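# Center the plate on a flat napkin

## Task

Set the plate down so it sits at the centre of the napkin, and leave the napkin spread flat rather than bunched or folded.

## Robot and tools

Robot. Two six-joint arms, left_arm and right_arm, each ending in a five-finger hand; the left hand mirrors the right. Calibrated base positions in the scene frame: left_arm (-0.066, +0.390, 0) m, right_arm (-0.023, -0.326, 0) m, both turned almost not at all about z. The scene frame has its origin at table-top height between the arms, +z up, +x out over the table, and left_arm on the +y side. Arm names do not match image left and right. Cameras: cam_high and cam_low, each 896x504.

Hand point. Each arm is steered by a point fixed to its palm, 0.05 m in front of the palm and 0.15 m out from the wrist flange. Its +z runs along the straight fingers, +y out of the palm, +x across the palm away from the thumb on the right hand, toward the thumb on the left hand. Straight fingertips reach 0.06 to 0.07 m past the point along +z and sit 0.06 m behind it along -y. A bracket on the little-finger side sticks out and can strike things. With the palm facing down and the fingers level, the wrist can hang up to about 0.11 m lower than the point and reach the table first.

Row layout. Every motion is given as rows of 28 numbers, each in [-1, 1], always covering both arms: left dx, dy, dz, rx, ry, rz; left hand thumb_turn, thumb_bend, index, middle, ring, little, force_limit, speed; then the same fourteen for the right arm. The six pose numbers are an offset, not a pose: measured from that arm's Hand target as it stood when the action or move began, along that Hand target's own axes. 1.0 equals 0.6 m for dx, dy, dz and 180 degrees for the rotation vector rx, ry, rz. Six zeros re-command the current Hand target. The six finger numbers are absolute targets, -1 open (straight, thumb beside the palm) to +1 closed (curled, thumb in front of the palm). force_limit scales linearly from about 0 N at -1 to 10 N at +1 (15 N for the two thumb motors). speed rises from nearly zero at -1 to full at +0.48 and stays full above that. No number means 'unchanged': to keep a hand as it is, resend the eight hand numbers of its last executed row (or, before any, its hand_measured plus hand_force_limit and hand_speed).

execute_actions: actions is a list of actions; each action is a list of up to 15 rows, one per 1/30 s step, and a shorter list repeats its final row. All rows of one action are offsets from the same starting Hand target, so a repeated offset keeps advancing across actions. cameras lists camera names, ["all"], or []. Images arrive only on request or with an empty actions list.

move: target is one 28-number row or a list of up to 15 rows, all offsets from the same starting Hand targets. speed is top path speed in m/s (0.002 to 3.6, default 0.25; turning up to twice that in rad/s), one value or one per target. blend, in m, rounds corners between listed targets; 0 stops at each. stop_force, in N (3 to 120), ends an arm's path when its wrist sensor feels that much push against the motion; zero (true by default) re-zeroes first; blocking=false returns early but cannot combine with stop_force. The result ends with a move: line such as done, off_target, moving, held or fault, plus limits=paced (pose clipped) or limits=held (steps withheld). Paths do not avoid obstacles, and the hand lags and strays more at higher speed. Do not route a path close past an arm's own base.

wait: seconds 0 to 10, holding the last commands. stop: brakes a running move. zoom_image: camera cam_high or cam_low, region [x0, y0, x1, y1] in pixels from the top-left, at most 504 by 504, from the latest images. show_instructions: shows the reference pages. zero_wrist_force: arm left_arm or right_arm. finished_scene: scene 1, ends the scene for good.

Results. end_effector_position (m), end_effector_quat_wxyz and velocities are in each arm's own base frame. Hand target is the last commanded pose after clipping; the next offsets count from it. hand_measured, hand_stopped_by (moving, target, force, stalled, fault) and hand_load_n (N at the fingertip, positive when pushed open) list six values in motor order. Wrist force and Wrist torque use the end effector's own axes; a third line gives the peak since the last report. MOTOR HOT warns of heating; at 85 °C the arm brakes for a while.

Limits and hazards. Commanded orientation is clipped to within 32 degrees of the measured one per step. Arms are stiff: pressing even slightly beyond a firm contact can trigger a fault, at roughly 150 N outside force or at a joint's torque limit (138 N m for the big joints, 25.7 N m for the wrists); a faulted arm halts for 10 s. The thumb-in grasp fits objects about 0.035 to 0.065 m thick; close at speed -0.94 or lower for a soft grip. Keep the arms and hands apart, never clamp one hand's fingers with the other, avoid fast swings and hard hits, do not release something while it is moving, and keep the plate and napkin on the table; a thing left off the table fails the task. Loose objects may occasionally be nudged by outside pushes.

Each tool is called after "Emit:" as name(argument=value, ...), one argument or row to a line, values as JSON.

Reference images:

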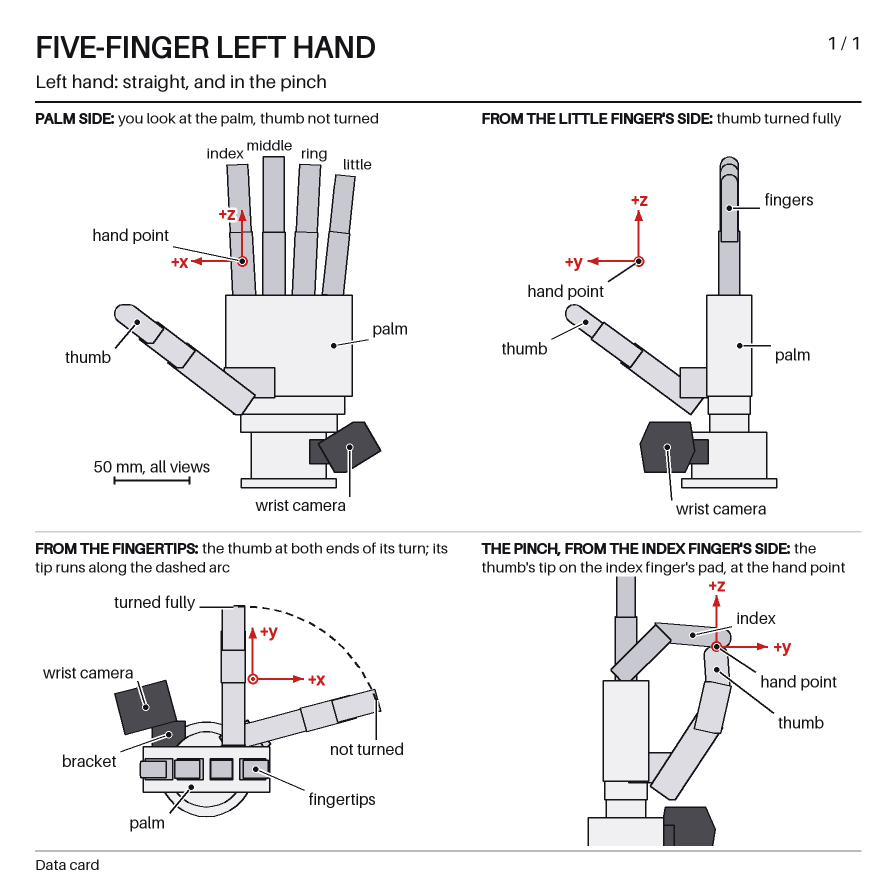

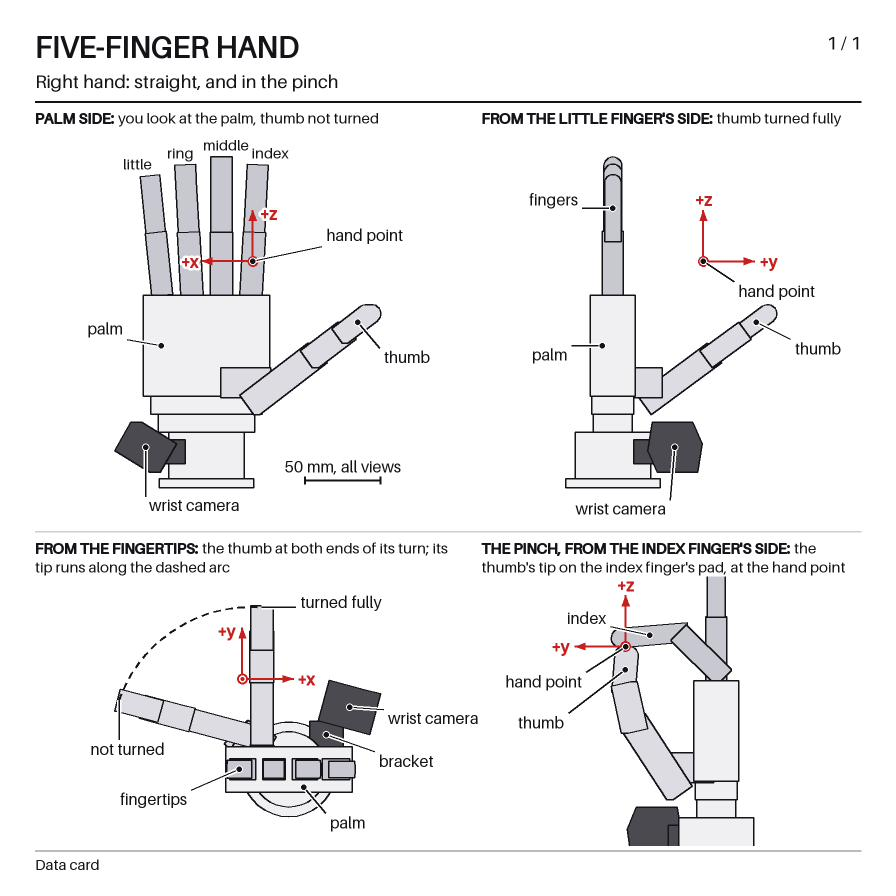

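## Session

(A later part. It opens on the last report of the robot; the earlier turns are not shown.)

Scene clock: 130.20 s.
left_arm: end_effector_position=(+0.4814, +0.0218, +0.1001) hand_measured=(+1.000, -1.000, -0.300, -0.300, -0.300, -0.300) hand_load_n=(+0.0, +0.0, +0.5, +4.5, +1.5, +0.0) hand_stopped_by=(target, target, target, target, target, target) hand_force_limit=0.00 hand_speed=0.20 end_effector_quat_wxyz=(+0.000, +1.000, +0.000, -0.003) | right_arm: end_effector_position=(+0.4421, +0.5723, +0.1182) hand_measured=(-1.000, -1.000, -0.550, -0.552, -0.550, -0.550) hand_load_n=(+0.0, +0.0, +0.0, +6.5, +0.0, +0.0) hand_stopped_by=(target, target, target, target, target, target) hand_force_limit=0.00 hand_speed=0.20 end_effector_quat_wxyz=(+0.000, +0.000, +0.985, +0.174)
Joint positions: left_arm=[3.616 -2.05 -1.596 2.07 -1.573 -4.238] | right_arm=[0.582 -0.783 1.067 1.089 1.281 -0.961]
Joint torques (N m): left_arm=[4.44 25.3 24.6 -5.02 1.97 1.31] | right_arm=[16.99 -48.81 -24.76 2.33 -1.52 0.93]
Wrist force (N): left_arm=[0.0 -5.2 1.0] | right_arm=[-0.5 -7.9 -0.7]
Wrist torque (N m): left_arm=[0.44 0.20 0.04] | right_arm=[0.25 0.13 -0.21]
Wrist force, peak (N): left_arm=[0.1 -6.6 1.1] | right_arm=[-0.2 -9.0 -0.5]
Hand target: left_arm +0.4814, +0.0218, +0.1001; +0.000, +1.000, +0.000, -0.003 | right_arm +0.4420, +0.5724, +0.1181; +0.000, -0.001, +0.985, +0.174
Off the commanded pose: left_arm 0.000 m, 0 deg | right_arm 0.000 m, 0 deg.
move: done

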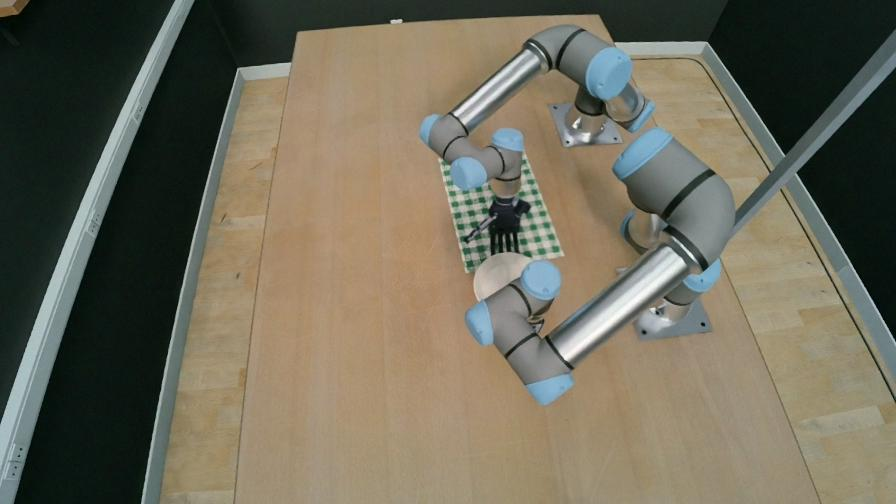

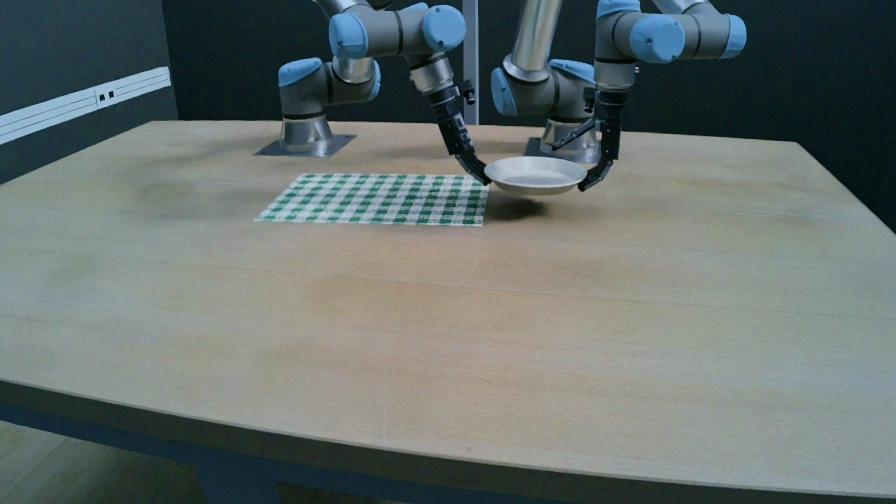

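Emit:
move(
  target=[
    [-0.0188,0.2667,0,0,0,0, 1,-1,-0.3,-0.3,-0.3,-0.3,0,0.2, 0.0216,-0.2502,-0.0914,0,0,0,-1,-1,-0.55,-0.55,-0.55,-0.55,0,0.2],
  ],
  speed=0.07,
  cameras=["all"],
)

Emit:
zoom_image(
  camera="cam_high",
  region=[400, 100, 600, 264],
)

Scene clock: 133.17 s.
left_arm: end_effector_position=(+0.4702, -0.1382, +0.1002) hand_measured=(+1.000, -1.000, -0.300, -0.300, -0.300, -0.300) hand_load_n=(+0.0, +0.0, +0.0, +4.5, +1.5, +0.0) hand_stopped_by=(target, target, target, target, target, target) hand_force_limit=0.00 hand_speed=0.20 end_effector_quat_wxyz=(+0.000, +1.000, +0.000, -0.003) | right_arm: end_effector_position=(+0.4293, +0.4126, +0.1183) hand_measured=(-1.000, -1.000, -0.550, -0.552, -0.550, -0.550) hand_load_n=(+0.0, +0.0, +0.0, +6.5, +0.0, +0.0) hand_stopped_by=(target, target, target, target, target, target) hand_force_limit=0.00 hand_speed=0.20 end_effector_quat_wxyz=(+0.000, +0.000, +0.985, +0.174)
Joint positions: left_arm=[3.269 -2.025 -1.635 2.084 -1.571 -4.585] | right_arm=[0.316 -1.038 1.528 0.968 1.239 -1.237]
Joint torques (N m): left_arm=[-3.12 38.73 7.48 -3.77 0.64 0.53] | right_arm=[11.31 -36.42 -24.35 3.24 -1.24 -0.15]
Wrist force (N): left_arm=[0.4 -4.9 0.8] | right_arm=[-0.1 -7.4 0.1]
Wrist torque (N m): left_arm=[0.42 0.13 0.01] | right_arm=[0.16 0.08 -0.22]
Wrist force, peak (N): left_arm=[0.2 -6.8 1.2] | right_arm=[-0.5 -8.4 -0.9]
Hand target: left_arm +0.4701, -0.1382, +0.1002; +0.000, +1.000, +0.000, -0.003 | right_arm +0.4292, +0.4125, +0.1183; +0.000, -0.001, +0.985, +0.174
Off the commanded pose: left_arm 0.000 m, 0 deg | right_arm 0.000 m, 0 deg.
move: done

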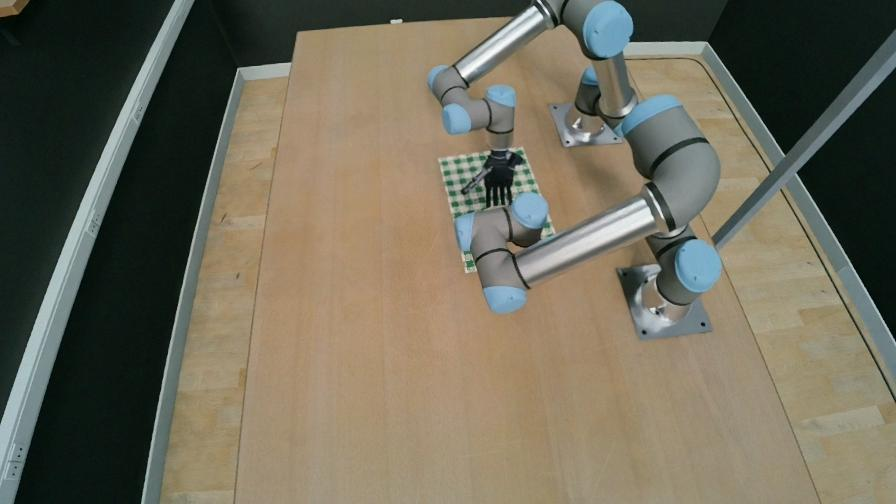

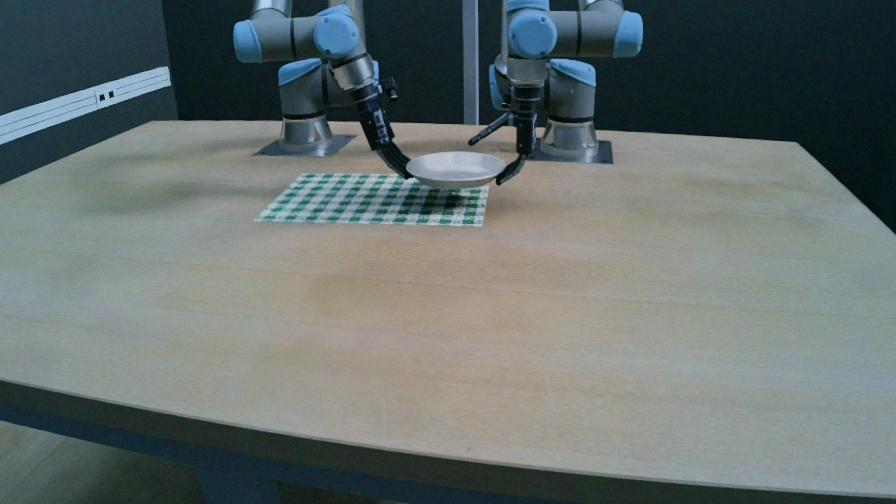

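Scaled by 2.520 from the camera's 896x504 image, which has a finer 1280x720 frame.

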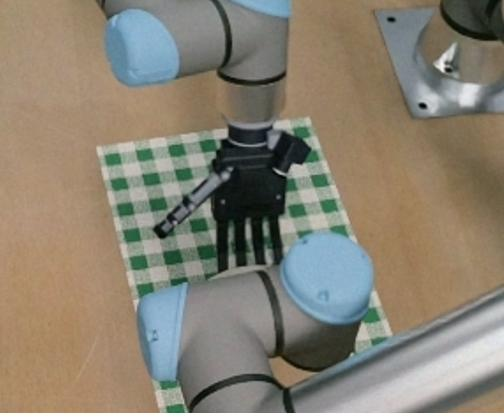

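Emit:
move(
  target=[
    [-0.0358,0.3047,0,0,0,0, 1,-1,-0.3,-0.3,-0.3,-0.3,0,0.2, 0.0388,-0.286,-0.1044,0,0,0,-1,-1,-0.55,-0.55,-0.55,-0.55,0,0.2],
  ],
  speed=0.07,
  cameras=["all"],
)

Emit:
zoom_image(
  camera="cam_high",
  region=[400, 100, 600, 300],
)

Emit:
zoom_image(
  camera="cam_low",
  region=[240, 90, 520, 240],
)

Scene clock: 137.07 s.
left_arm: end_effector_position=(+0.4486, -0.3210, +0.1003) hand_measured=(+1.000, -1.000, -0.300, -0.300, -0.300, -0.300) hand_load_n=(+0.0, +0.0, +0.0, +3.5, +1.5, +0.0) hand_stopped_by=(target, target, target, target, target, target) hand_force_limit=0.00 hand_speed=0.20 end_effector_quat_wxyz=(+0.000, +1.000, +0.000, -0.003) | right_arm: end_effector_position=(+0.4061, +0.2298, +0.1184) hand_measured=(-1.000, -1.000, -0.550, -0.552, -0.550, -0.550) hand_load_n=(+0.0, +0.0, +0.0, +5.0, +0.0, +0.0) hand_stopped_by=(target, target, target, target, target, target) hand_force_limit=0.00 hand_speed=0.20 end_effector_quat_wxyz=(+0.000, +0.000, +0.985, +0.174)
Joint positions: left_arm=[2.859 -2.125 -1.476 2.024 -1.569 -4.995] | right_arm=[-0.124 -1.22 1.857 0.979 1.224 -1.703]
Joint torques (N m): left_arm=[-0.45 58.41 8.97 0.32 0.21 0.77] | right_arm=[4.66 -22.97 -25.7 1.37 -3.18 -0.58]
Wrist force (N): left_arm=[0.5 -3.4 0.9] | right_arm=[-0.4 -5.3 0.2]
Wrist torque (N m): left_arm=[0.36 0.14 -0.05] | right_arm=[0.18 0.11 -0.19]
Wrist force, peak (N): left_arm=[0.3 -6.6 0.6] | right_arm=[-0.6 -7.8 -0.3]
Hand target: left_arm +0.4487, -0.3210, +0.1004; +0.000, +1.000, +0.000, -0.003 | right_arm +0.4062, +0.2298, +0.1184; +0.000, -0.001, +0.985, +0.174
Off the commanded pose: left_arm 0.000 m, 0 deg | right_arm 0.000 m, 0 deg.
move: done

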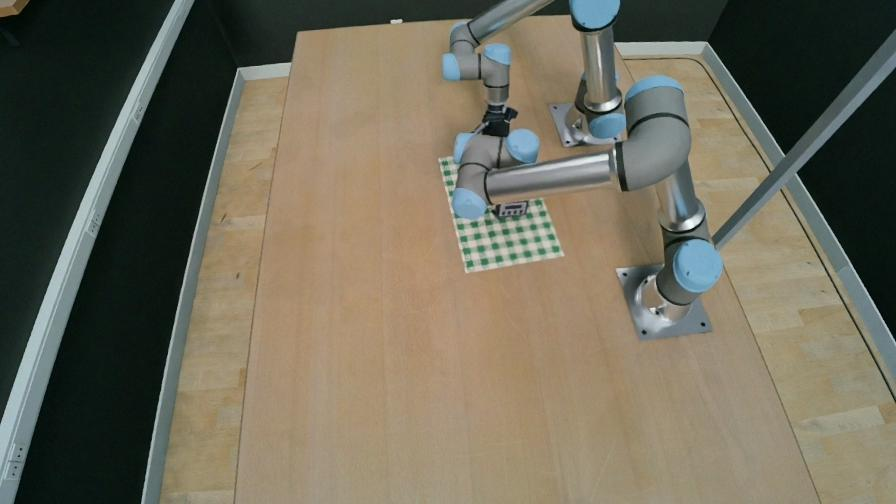

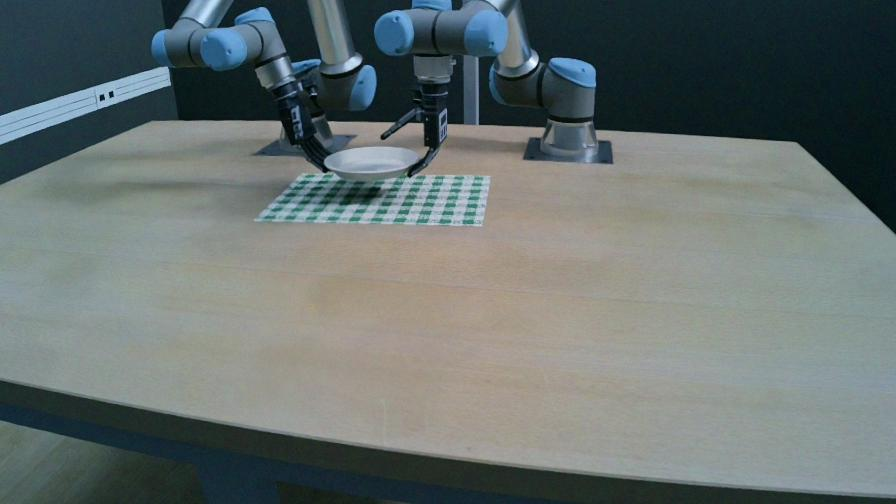

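Scaled by 2.520 from the camera's 896x504 image, which has a finer 1280x720 frame.

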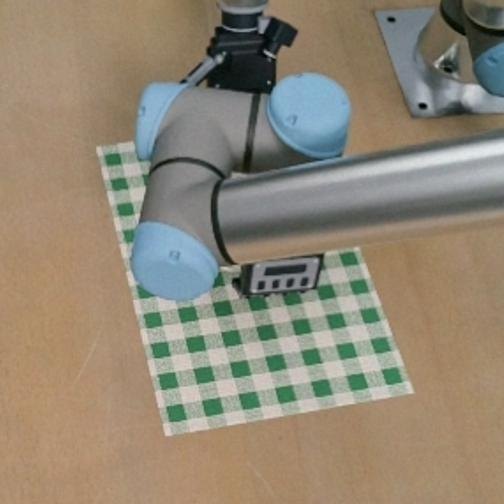

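Scaled by 1.800 from the camera's 896x504 image, which has a finer 1280x720 frame.

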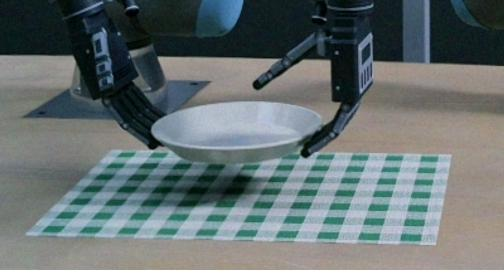

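Emit:
move(
  target=[
    [0,0,0.0583,0,0,0, 1,-1,-0.3,-0.3,-0.3,-0.3,0,0.2, 0,-0.02,0.0548,0,0,0,-1,-1,-0.55,-0.55,-0.55,-0.55,0,0.2],
  ],
  speed=0.04,
  cameras=["all"],
)

Emit:
zoom_image(
  camera="cam_low",
  region=[240, 90, 520, 240],
)

Emit:
zoom_image(
  camera="cam_high",
  region=[400, 100, 600, 300],
)

Scene clock: 138.83 s.
left_arm: end_effector_position=(+0.4484, -0.3210, +0.0652) hand_measured=(+1.000, -1.000, -0.300, -0.300, -0.300, -0.300) hand_load_n=(+0.0, +0.0, +0.0, +3.5, +1.0, +0.0) hand_stopped_by=(target, target, target, target, target, target) hand_force_limit=0.00 hand_speed=0.20 end_effector_quat_wxyz=(+0.000, +1.000, +0.000, -0.003) end_effector_velocity=(+0.000, +0.000, +0.002) end_effector_angular_velocity=(+0.000, +0.002, +0.000) | right_arm: end_effector_position=(+0.4060, +0.2299, +0.0833) hand_measured=(-1.000, -1.000, -0.550, -0.550, -0.550, -0.550) hand_load_n=(+0.0, +0.0, +0.0, +5.0, +0.0, +0.0) hand_stopped_by=(target, target, target, target, target, target) hand_force_limit=0.00 hand_speed=0.20 end_effector_quat_wxyz=(+0.000, -0.001, +0.985, +0.174)
Joint positions: left_arm=[2.859 -2.164 -1.513 2.1 -1.569 -4.996] | right_arm=[-0.124 -1.166 1.89 0.892 1.224 -1.704]
Joint velocities: left_arm=[0.001 0.002 0.002 -0.006 0.001 0] | right_arm=[within noise]
Joint torques (N m): left_arm=[-11.65 59.72 25 -4.82 0.36 -1.74] | right_arm=[-11.41 -40.96 -24.4 4.37 -2.54 -0.83]
Wrist force (N): left_arm=[0.3 -3.2 0.6] | right_arm=[0.1 -4.9 0.3]
Wrist torque (N m): left_arm=[0.33 0.15 -0.04] | right_arm=[0.16 0.02 -0.15]
Wrist force, peak (N): left_arm=[0.4 -3.5 0.9] | right_arm=[0.4 -5.9 0.4]
Hand target: left_arm +0.4485, -0.3210, +0.0654; +0.000, +1.000, +0.000, -0.003 | right_arm +0.4062, +0.2298, +0.0834; +0.000, -0.001, +0.985, +0.174
Off the commanded pose: left_arm 0.000 m, 0 deg | right_arm 0.000 m, 0 deg.
move: done

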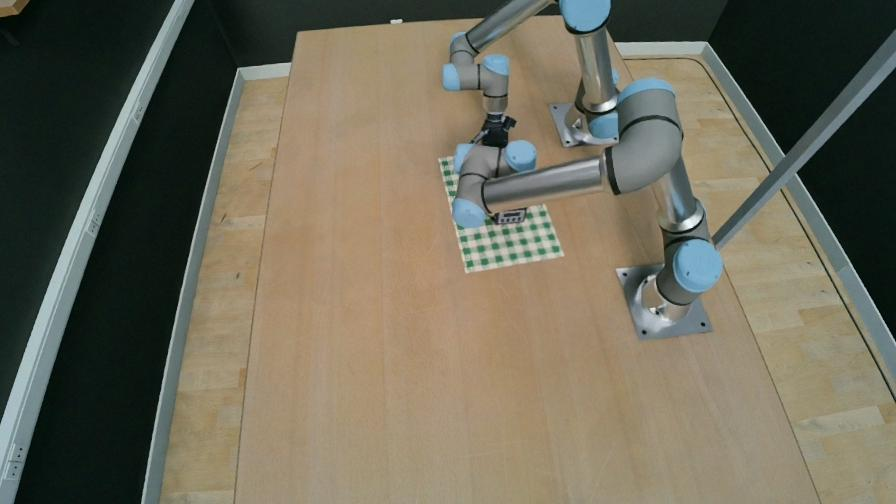

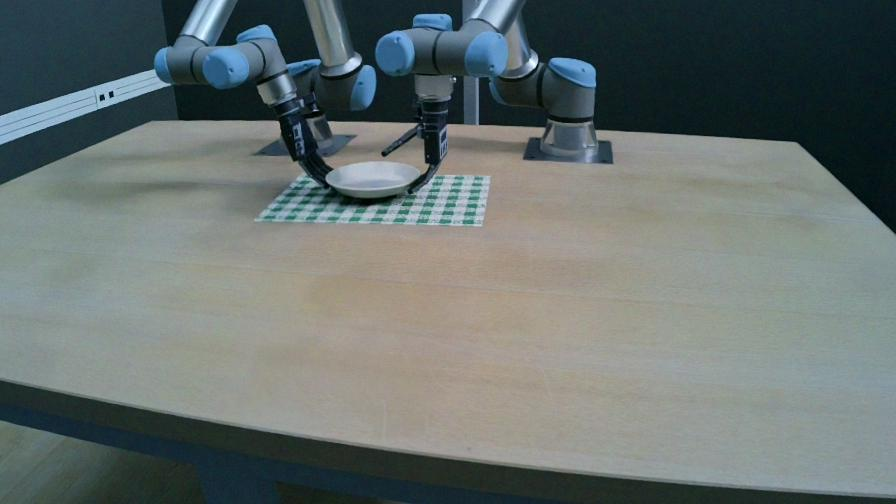

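Scaled by 1.800 from the camera's 896x504 image, which has a finer 1280x720 frame.

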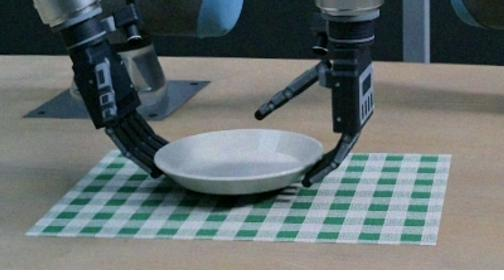

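Scaled by 2.520 from the camera's 896x504 image, which has a finer 1280x720 frame.

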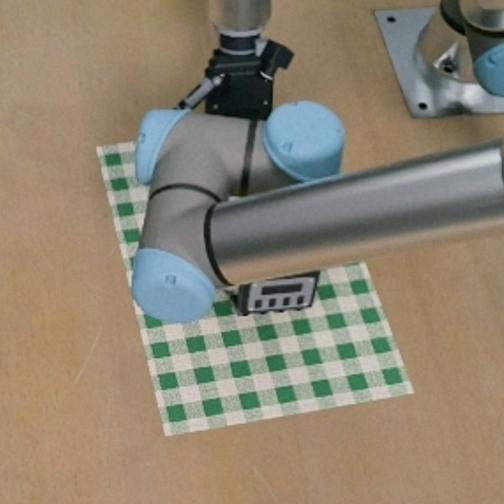

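Emit:
move(
  target=[
    [0.0185,-0.0233,0,0,0,0, 1,-1,-0.3,-0.3,-0.3,-0.3,0,0.2, -0.0187,0.0216,0.0079,0,0,0,-1,-1,-0.55,-0.55,-0.55,-0.55,0,0.2],
  ],
  speed=0.04,
  cameras=["all"],
)

Emit:
zoom_image(
  camera="cam_low",
  region=[240, 90, 520, 240],
)

Scene clock: 140.67 s.
left_arm: end_effector_position=(+0.4597, -0.3070, +0.0654) hand_measured=(+1.000, -1.000, -0.300, -0.300, -0.300, -0.300) hand_load_n=(+0.0, +0.0, +0.0, +3.5, +1.0, +0.0) hand_stopped_by=(target, target, target, target, target, target) hand_force_limit=0.00 hand_speed=0.20 end_effector_quat_wxyz=(+0.000, +1.000, +0.000, -0.003) end_effector_velocity=(-0.001, -0.001, +0.000) end_effector_angular_velocity=(+0.002, +0.000, +0.002) | right_arm: end_effector_position=(+0.4174, +0.2437, +0.0834) hand_measured=(-1.000, -1.000, -0.550, -0.550, -0.550, -0.550) hand_load_n=(+0.0, +0.0, +0.0, +5.0, +0.0, +0.5) hand_stopped_by=(target, target, target, target, target, target) hand_force_limit=0.00 hand_speed=0.20 end_effector_quat_wxyz=(+0.000, -0.001, +0.985, +0.174)
Joint positions: left_arm=[2.893 -2.169 -1.504 2.096 -1.569 -4.961] | right_arm=[-0.083 -1.14 1.844 0.898 1.223 -1.661]
Joint velocities: left_arm=[-0.003 0 0 0 -0.002 -0.005] | right_arm=[within noise]
Joint torques (N m): left_arm=[-10.19 41.19 10.03 -3.54 0.57 -1.86] | right_arm=[-11.32 -40.15 -1.73 2.37 -2.74 -1.78]
Wrist force (N): left_arm=[0.4 -3.3 0.6] | right_arm=[0.3 -5.5 0.4]
Wrist torque (N m): left_arm=[0.35 0.14 0.02] | right_arm=[0.09 -0.04 0.06]
Wrist force, peak (N): left_arm=[0.5 -3.5 1.0] | right_arm=[0.6 -5.6 1.0]
Hand target: left_arm +0.4596, -0.3070, +0.0654; +0.000, +1.000, +0.000, -0.003 | right_arm +0.4174, +0.2436, +0.0834; +0.000, -0.001, +0.985, +0.174
Off the commanded pose: left_arm 0.000 m, 0 deg | right_arm 0.000 m, 0 deg.
move: done

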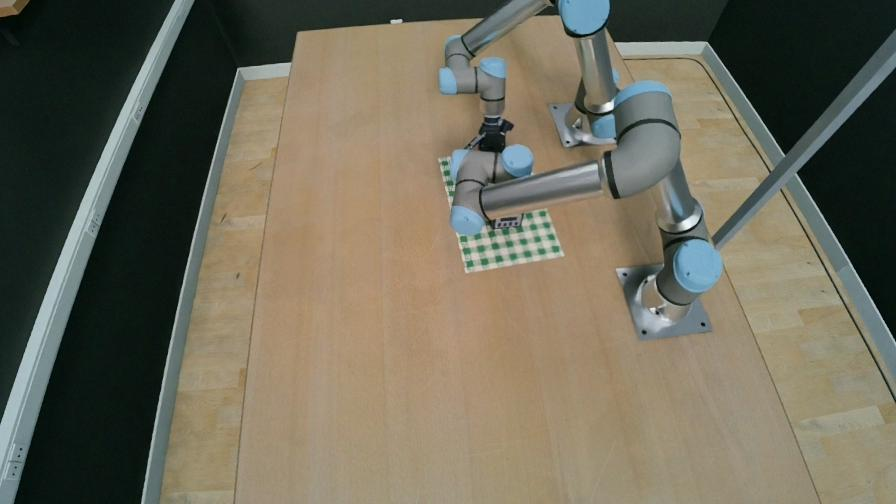

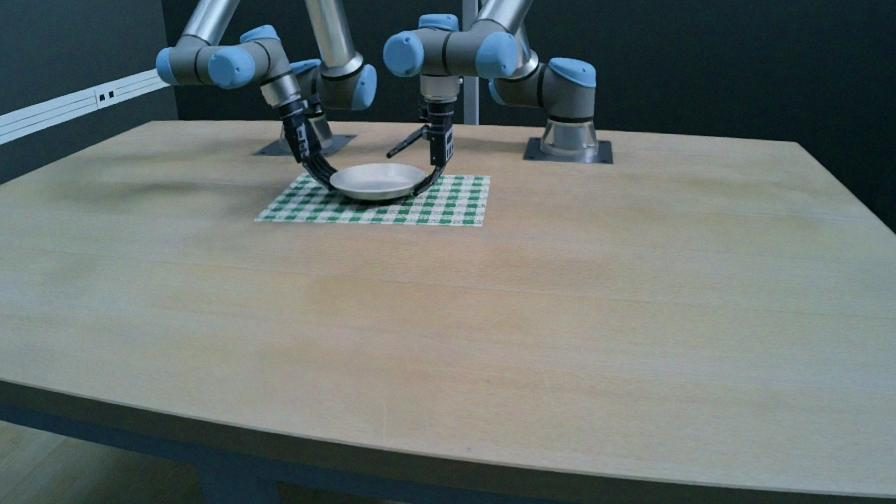

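Scaled by 1.800 from the camera's 896x504 image, which has a finer 1280x720 frame.

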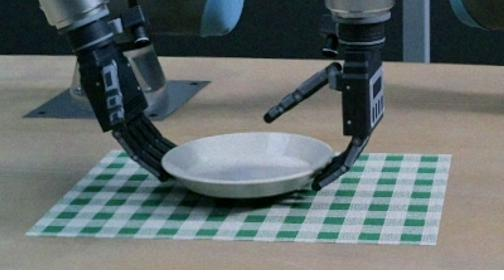

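Emit:
move(
  target=[
    [0,0,0.0242,0,0,0, 1,-1,-0.3,-0.3,-0.3,-0.3,0,0.2, 0,-0.0083,0.0227,0,0,0,-1,-1,-0.55,-0.55,-0.55,-0.55,0,0.2],
  ],
  speed=0.015,
  cameras=["all"],
)

Emit:
zoom_image(
  camera="cam_low",
  region=[240, 90, 520, 240],
)

Scene clock: 142.30 s.
left_arm: end_effector_position=(+0.4595, -0.3070, +0.0507) hand_measured=(+1.000, -1.000, -0.300, -0.300, -0.300, -0.300) hand_load_n=(+0.0, +0.0, +0.0, +3.5, +0.5, -0.5) hand_stopped_by=(target, target, target, target, target, target) hand_force_limit=0.00 hand_speed=0.20 end_effector_quat_wxyz=(+0.000, +1.000, +0.000, -0.003) | right_arm: end_effector_position=(+0.4173, +0.2436, +0.0688) hand_measured=(-1.000, -1.000, -0.550, -0.550, -0.550, -0.550) hand_load_n=(+0.0, +0.0, +0.0, +4.5, +0.0, +0.0) hand_stopped_by=(target, target, target, target, target, target) hand_force_limit=0.00 hand_speed=0.20 end_effector_quat_wxyz=(+0.000, -0.001, +0.985, +0.174)
Joint positions: left_arm=[2.893 -2.186 -1.517 2.127 -1.569 -4.961] | right_arm=[-0.084 -1.116 1.855 0.862 1.223 -1.661]
Joint torques (N m): left_arm=[-11.47 49.15 16.54 -3.99 2.43 -1.81] | right_arm=[-10.96 -40.93 -9.48 3.87 0.32 -1.36]
Wrist force (N): left_arm=[0.4 -3.0 0.5] | right_arm=[0.1 -5.1 0.8]
Wrist torque (N m): left_arm=[0.34 0.12 0.04] | right_arm=[0.06 -0.03 0.05]
Wrist force, peak (N): left_arm=[0.5 -3.5 0.7] | right_arm=[0.2 -5.9 0.8]
Hand target: left_arm +0.4595, -0.3071, +0.0508; +0.000, +1.000, +0.000, -0.003 | right_arm +0.4174, +0.2436, +0.0689; +0.000, -0.001, +0.985, +0.174
Off the commanded pose: left_arm 0.000 m, 0 deg | right_arm 0.000 m, 0 deg.
move: done

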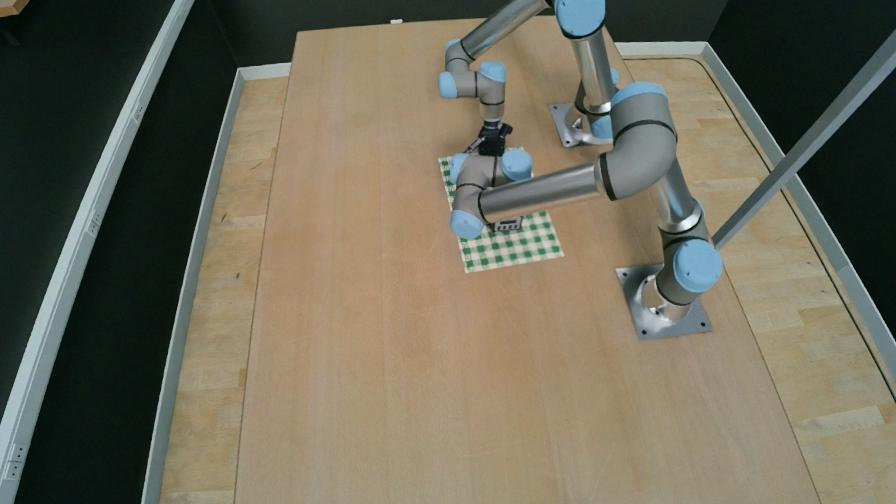

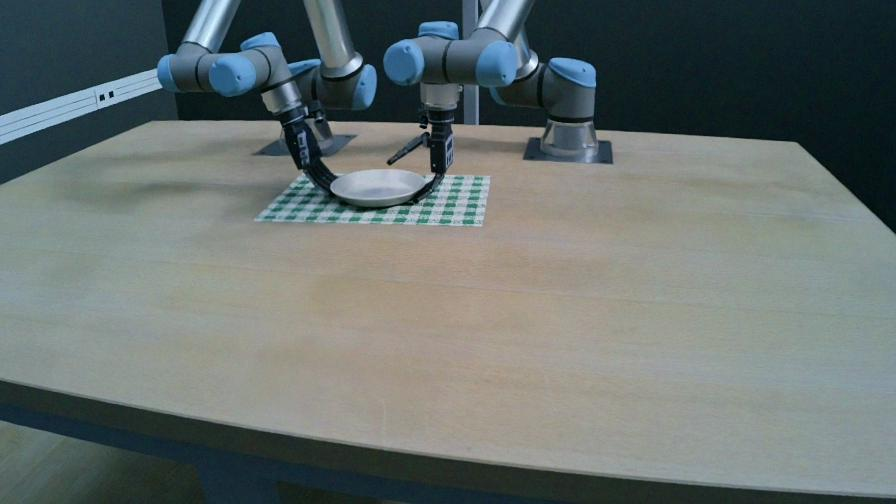

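Scaled by 1.800 from the camera's 896x504 image, which has a finer 1280x720 frame.

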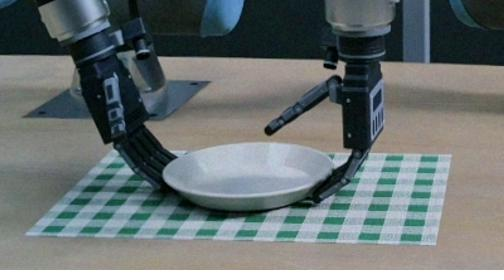

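Emit:
move(
  target=[
    [0,-0.005,0,0,0,0, 1,-1,-0.3,-0.3,-0.3,-0.3,0,0.2, 0,-0.0047,-0.0017,0,0,0,-1,-1,-0.55,-0.55,-0.55,-0.55,0,0.2],
  ],
  speed=0.01,
  cameras=["all"],
)

Emit:
zoom_image(
  camera="cam_low",
  region=[300, 130, 460, 230],
)

Scene clock: 143.53 s.
left_arm: end_effector_position=(+0.4595, -0.3040, +0.0508) hand_measured=(+1.000, -1.000, -0.300, -0.300, -0.300, -0.300) hand_load_n=(+0.0, +0.0, +0.0, +0.0, +0.0, +0.0) hand_stopped_by=(target, target, target, target, target, target) hand_force_limit=0.00 hand_speed=0.20 end_effector_quat_wxyz=(+0.000, +1.000, +0.000, -0.003) | right_arm: end_effector_position=(+0.4174, +0.2406, +0.0689) hand_measured=(-1.000, -1.000, -0.550, -0.550, -0.550, -0.550) hand_load_n=(+0.0, +0.0, +0.0, +0.0, +0.0, +0.0) hand_stopped_by=(target, target, target, target, target, target) hand_force_limit=0.00 hand_speed=0.20 end_effector_quat_wxyz=(+0.000, -0.001, +0.985, +0.174)
Joint positions: left_arm=[2.899 -2.183 -1.522 2.129 -1.569 -4.955] | right_arm=[-0.092 -1.118 1.858 0.864 1.223 -1.669]
Joint torques (N m): left_arm=[0.3 53.26 12.24 -0.29 -1.08 0.58] | right_arm=[0.42 -38.5 -4.23 3.67 1.83 0.22]
Wrist force (N): left_arm=[0.3 1.5 -0.7] | right_arm=[0.5 0.5 0.8]
Wrist torque (N m): left_arm=[0.28 0.09 -0.17] | right_arm=[0.04 -0.10 0.23]
Wrist force, peak (N): left_arm=[0.3 -3.3 0.7] | right_arm=[0.2 -5.2 1.0]
Hand target: left_arm +0.4595, -0.3041, +0.0508; +0.000, +1.000, +0.000, -0.003 | right_arm +0.4174, +0.2406, +0.0689; +0.000, -0.001, +0.985, +0.174
Off the commanded pose: left_arm 0.000 m, 0 deg | right_arm 0.000 m, 0 deg.
move: done

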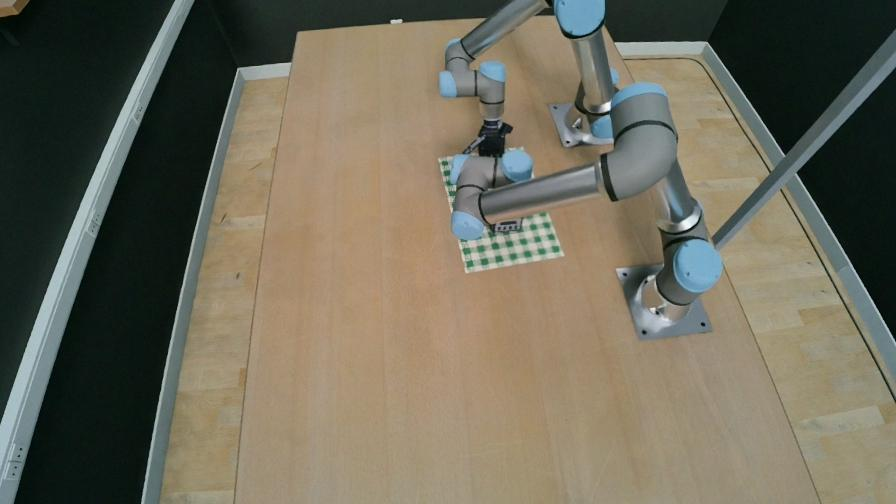

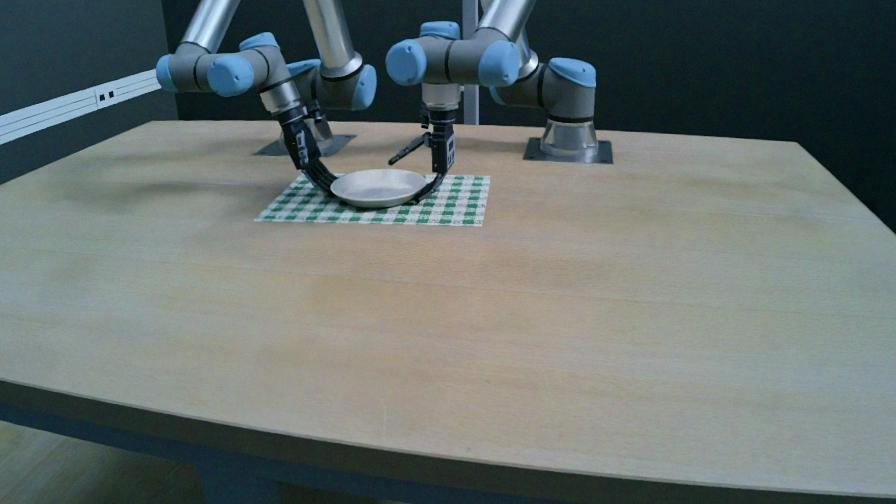

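Scaled by 3.150 from the camera's 896x504 image, which has a finer 1280x720 frame.

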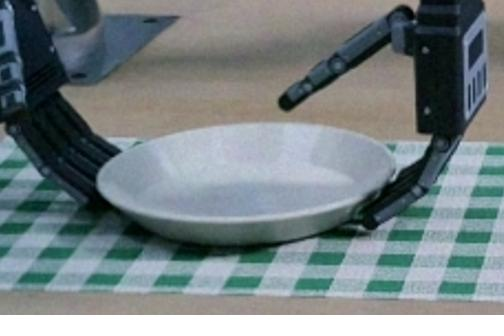

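Emit:
move(
  target=[
    [0,-0.0833,0,0,0,0, 1,-1,-0.3,-0.3,-0.3,-0.3,0,0.2, 0,-0.0783,-0.0286,0,0,0,-1,-1,-0.55,-0.55,-0.55,-0.55,0,0.2],
    [0,-0.12,-0.35,0,0,0, 1,-1,-0.3,-0.3,-0.3,-0.3,0,0.2, 0,0.0047,-0.353,0,0,0,-1,-1,-0.55,-0.55,-0.55,-0.55,0,0.2],
    [0,-0.4,-0.35,0,0,0, 1,-1,-0.3,-0.3,-0.3,-0.3,0,0.2, 0,-0.3554,-0.4845,0,0,0,-1,-1,-0.55,-0.55,-0.55,-0.55,0,0.2],
  ],
  speed=[0.05,0.2,0.25],
  blend=[0.003,0.03,0],
  cameras=["all"],
)

Emit:
zoom_image(
  camera="cam_high",
  region=[400, 120, 600, 300],
)

Emit:
zoom_image(
  camera="cam_low",
  region=[240, 130, 520, 240],
)

Scene clock: 147.90 s.
left_arm: end_effector_position=(+0.4607, -0.0640, +0.2607) hand_measured=(+1.000, -1.000, -0.300, -0.300, -0.300, -0.300) hand_load_n=(+0.0, -0.5, +0.0, +0.0, +0.0, +0.0) hand_stopped_by=(target, target, target, target, target, target) hand_force_limit=0.00 hand_speed=0.20 end_effector_quat_wxyz=(+0.000, +1.000, +0.000, -0.003) | right_arm: end_effector_position=(+0.4176, -0.0591, +0.2691) hand_measured=(-1.000, -1.000, -0.550, -0.550, -0.550, -0.550) hand_load_n=(+0.0, +0.0, +0.0, +0.0, +0.0, +0.5) hand_stopped_by=(target, target, target, target, target, target) hand_force_limit=0.00 hand_speed=0.20 end_effector_quat_wxyz=(+0.000, -0.001, +0.985, +0.174)
Joint positions: left_arm=[3.447 -1.862 -1.43 1.716 -1.572 -4.407] | right_arm=[-0.79 -1.249 1.525 1.548 1.328 -2.393]
Joint torques (N m): left_arm=[10.26 20.09 27.9 -2.98 0.88 1.66] | right_arm=[-13.09 -25.74 -19.51 2.71 -2.58 -1.23]
Wrist force (N): left_arm=[0.4 1.2 -0.7] | right_arm=[0.3 -0.5 0.8]
Wrist torque (N m): left_arm=[0.23 0.08 -0.03] | right_arm=[-0.07 0.03 -0.01]
Wrist force, peak (N): left_arm=[0.5 2.3 -1.9] | right_arm=[0.7 -3.0 0.0]
Hand target: left_arm +0.4607, -0.0639, +0.2607; +0.000, +1.000, +0.000, -0.003 | right_arm +0.4176, -0.0592, +0.2691; +0.000, -0.001, +0.985, +0.174
Off the commanded pose: left_arm 0.000 m, 0 deg | right_arm 0.000 m, 0 deg.
move: done

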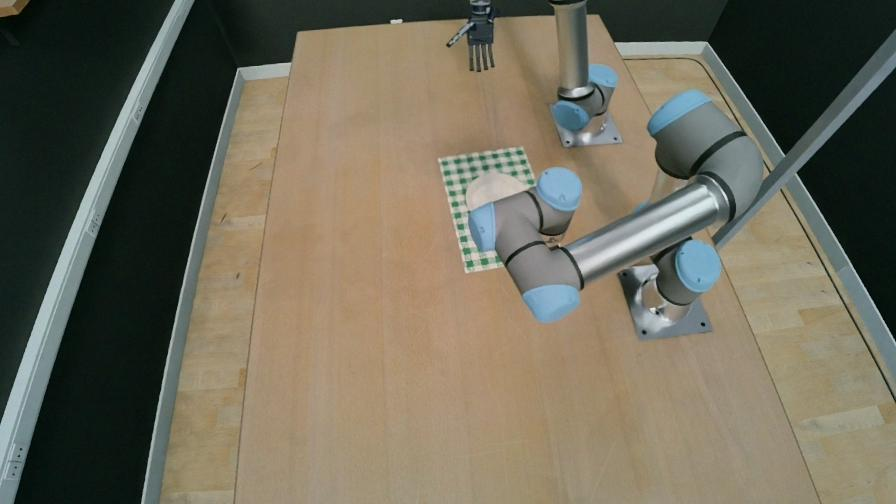

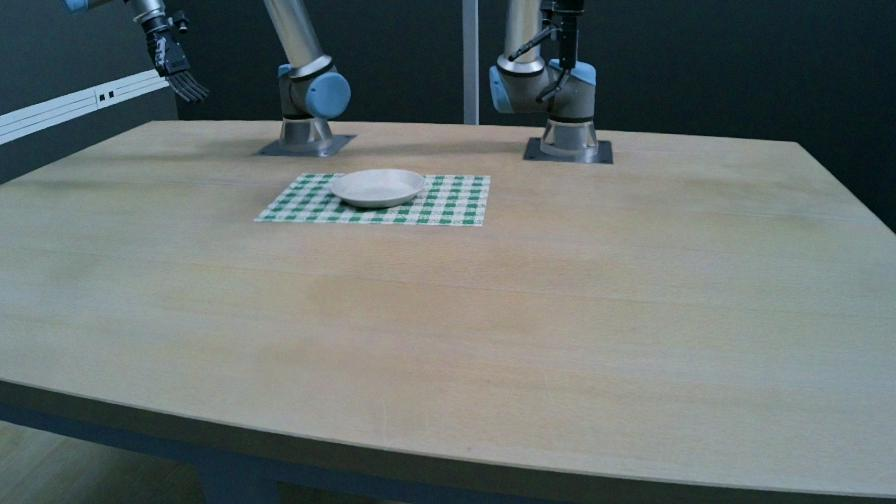

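Scaled by 2.520 from the camera's 896x504 image, which has a finer 1280x720 frame.

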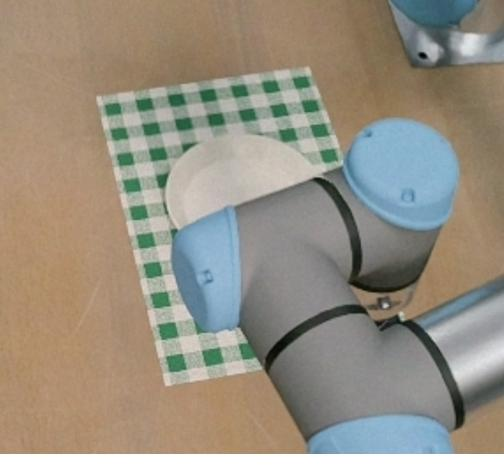

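Scaled by 1.800 from the camera's 896x504 image, which has a finer 1280x720 frame.

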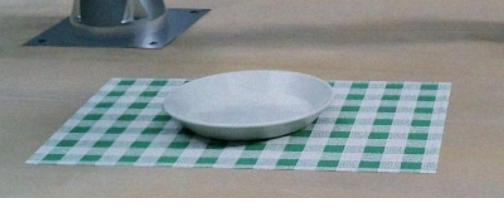

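Napkin is flat with the plate on it. I'll clear the left arm for a full view.

Emit:
move(
  target=[
    [0,-0.4,-0.1,0,0,0, 1,-1,-0.3,-0.3,-0.3,-0.3,0,0.2, 0,0,0,0,0,0,-1,-1,-0.55,-0.55,-0.55,-0.55,0,0.2],
  ],
  speed=0.35,
  cameras=["all"],
)

Emit:
zoom_image(
  camera="cam_high",
  region=[420, 130, 580, 290],
)

Scene clock: 149.37 s.
left_arm: end_effector_position=(+0.4610, +0.1760, +0.3206) hand_measured=(+1.000, -1.000, -0.300, -0.300, -0.300, -0.300) hand_load_n=(+0.0, +0.0, +0.0, +0.0, +0.0, +0.0) hand_stopped_by=(target, target, target, target, target, target) hand_force_limit=0.00 hand_speed=0.20 end_effector_quat_wxyz=(+0.000, +1.000, +0.000, -0.003) | right_arm: end_effector_position=(+0.4176, -0.0592, +0.2691) hand_measured=(-1.000, -1.000, -0.550, -0.550, -0.550, -0.550) hand_load_n=(+0.0, -0.5, +0.0, +0.5, +0.0, +0.0) hand_stopped_by=(target, target, target, target, target, target) hand_force_limit=0.00 hand_speed=0.20 end_effector_quat_wxyz=(+0.000, -0.001, +0.985, +0.174)
Joint positions: left_arm=[3.917 -2.013 -1.068 1.505 -1.574 -3.937] | right_arm=[-0.791 -1.249 1.525 1.548 1.328 -2.394]
Joint torques (N m): left_arm=[10.29 36.88 27.28 -2.83 -1.31 1.75] | right_arm=[-12.58 -24.22 -28.32 4.18 -2.92 -1.38]
Wrist force (N): left_arm=[-0.3 1.6 -0.8] | right_arm=[0.0 -0.1 0.6]
Wrist torque (N m): left_arm=[0.30 0.18 -0.10] | right_arm=[0.00 0.07 0.03]
Wrist force, peak (N): left_arm=[0.4 4.0 -0.2] | right_arm=[0.6 -0.2 1.1]
Hand target: left_arm +0.4610, +0.1761, +0.3206; +0.000, +1.000, +0.000, -0.003 | right_arm +0.4176, -0.0592, +0.2691; +0.000, -0.001, +0.985, +0.174
Off the commanded pose: left_arm 0.000 m, 0 deg | right_arm 0.000 m, 0 deg.
move: done

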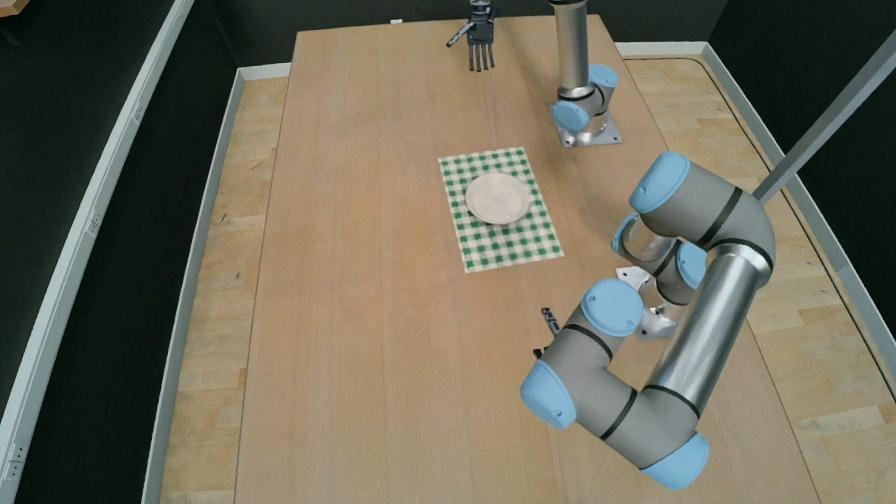

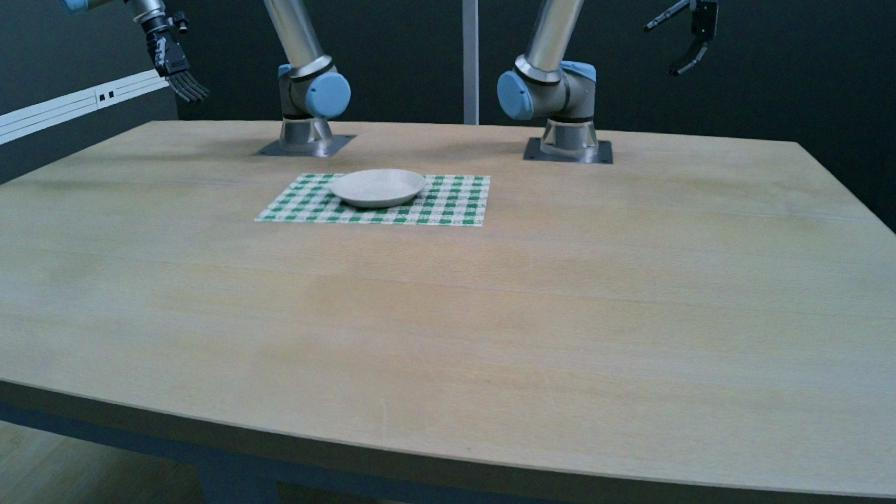

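Scaled by 3.150 from the camera's 896x504 image, which has a finer 1280x720 frame.

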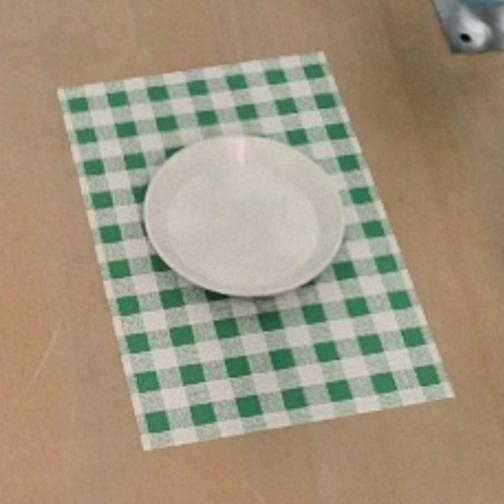

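Emit:
finished_scene(
  scene=1,
)

The scene is finished: the task was done.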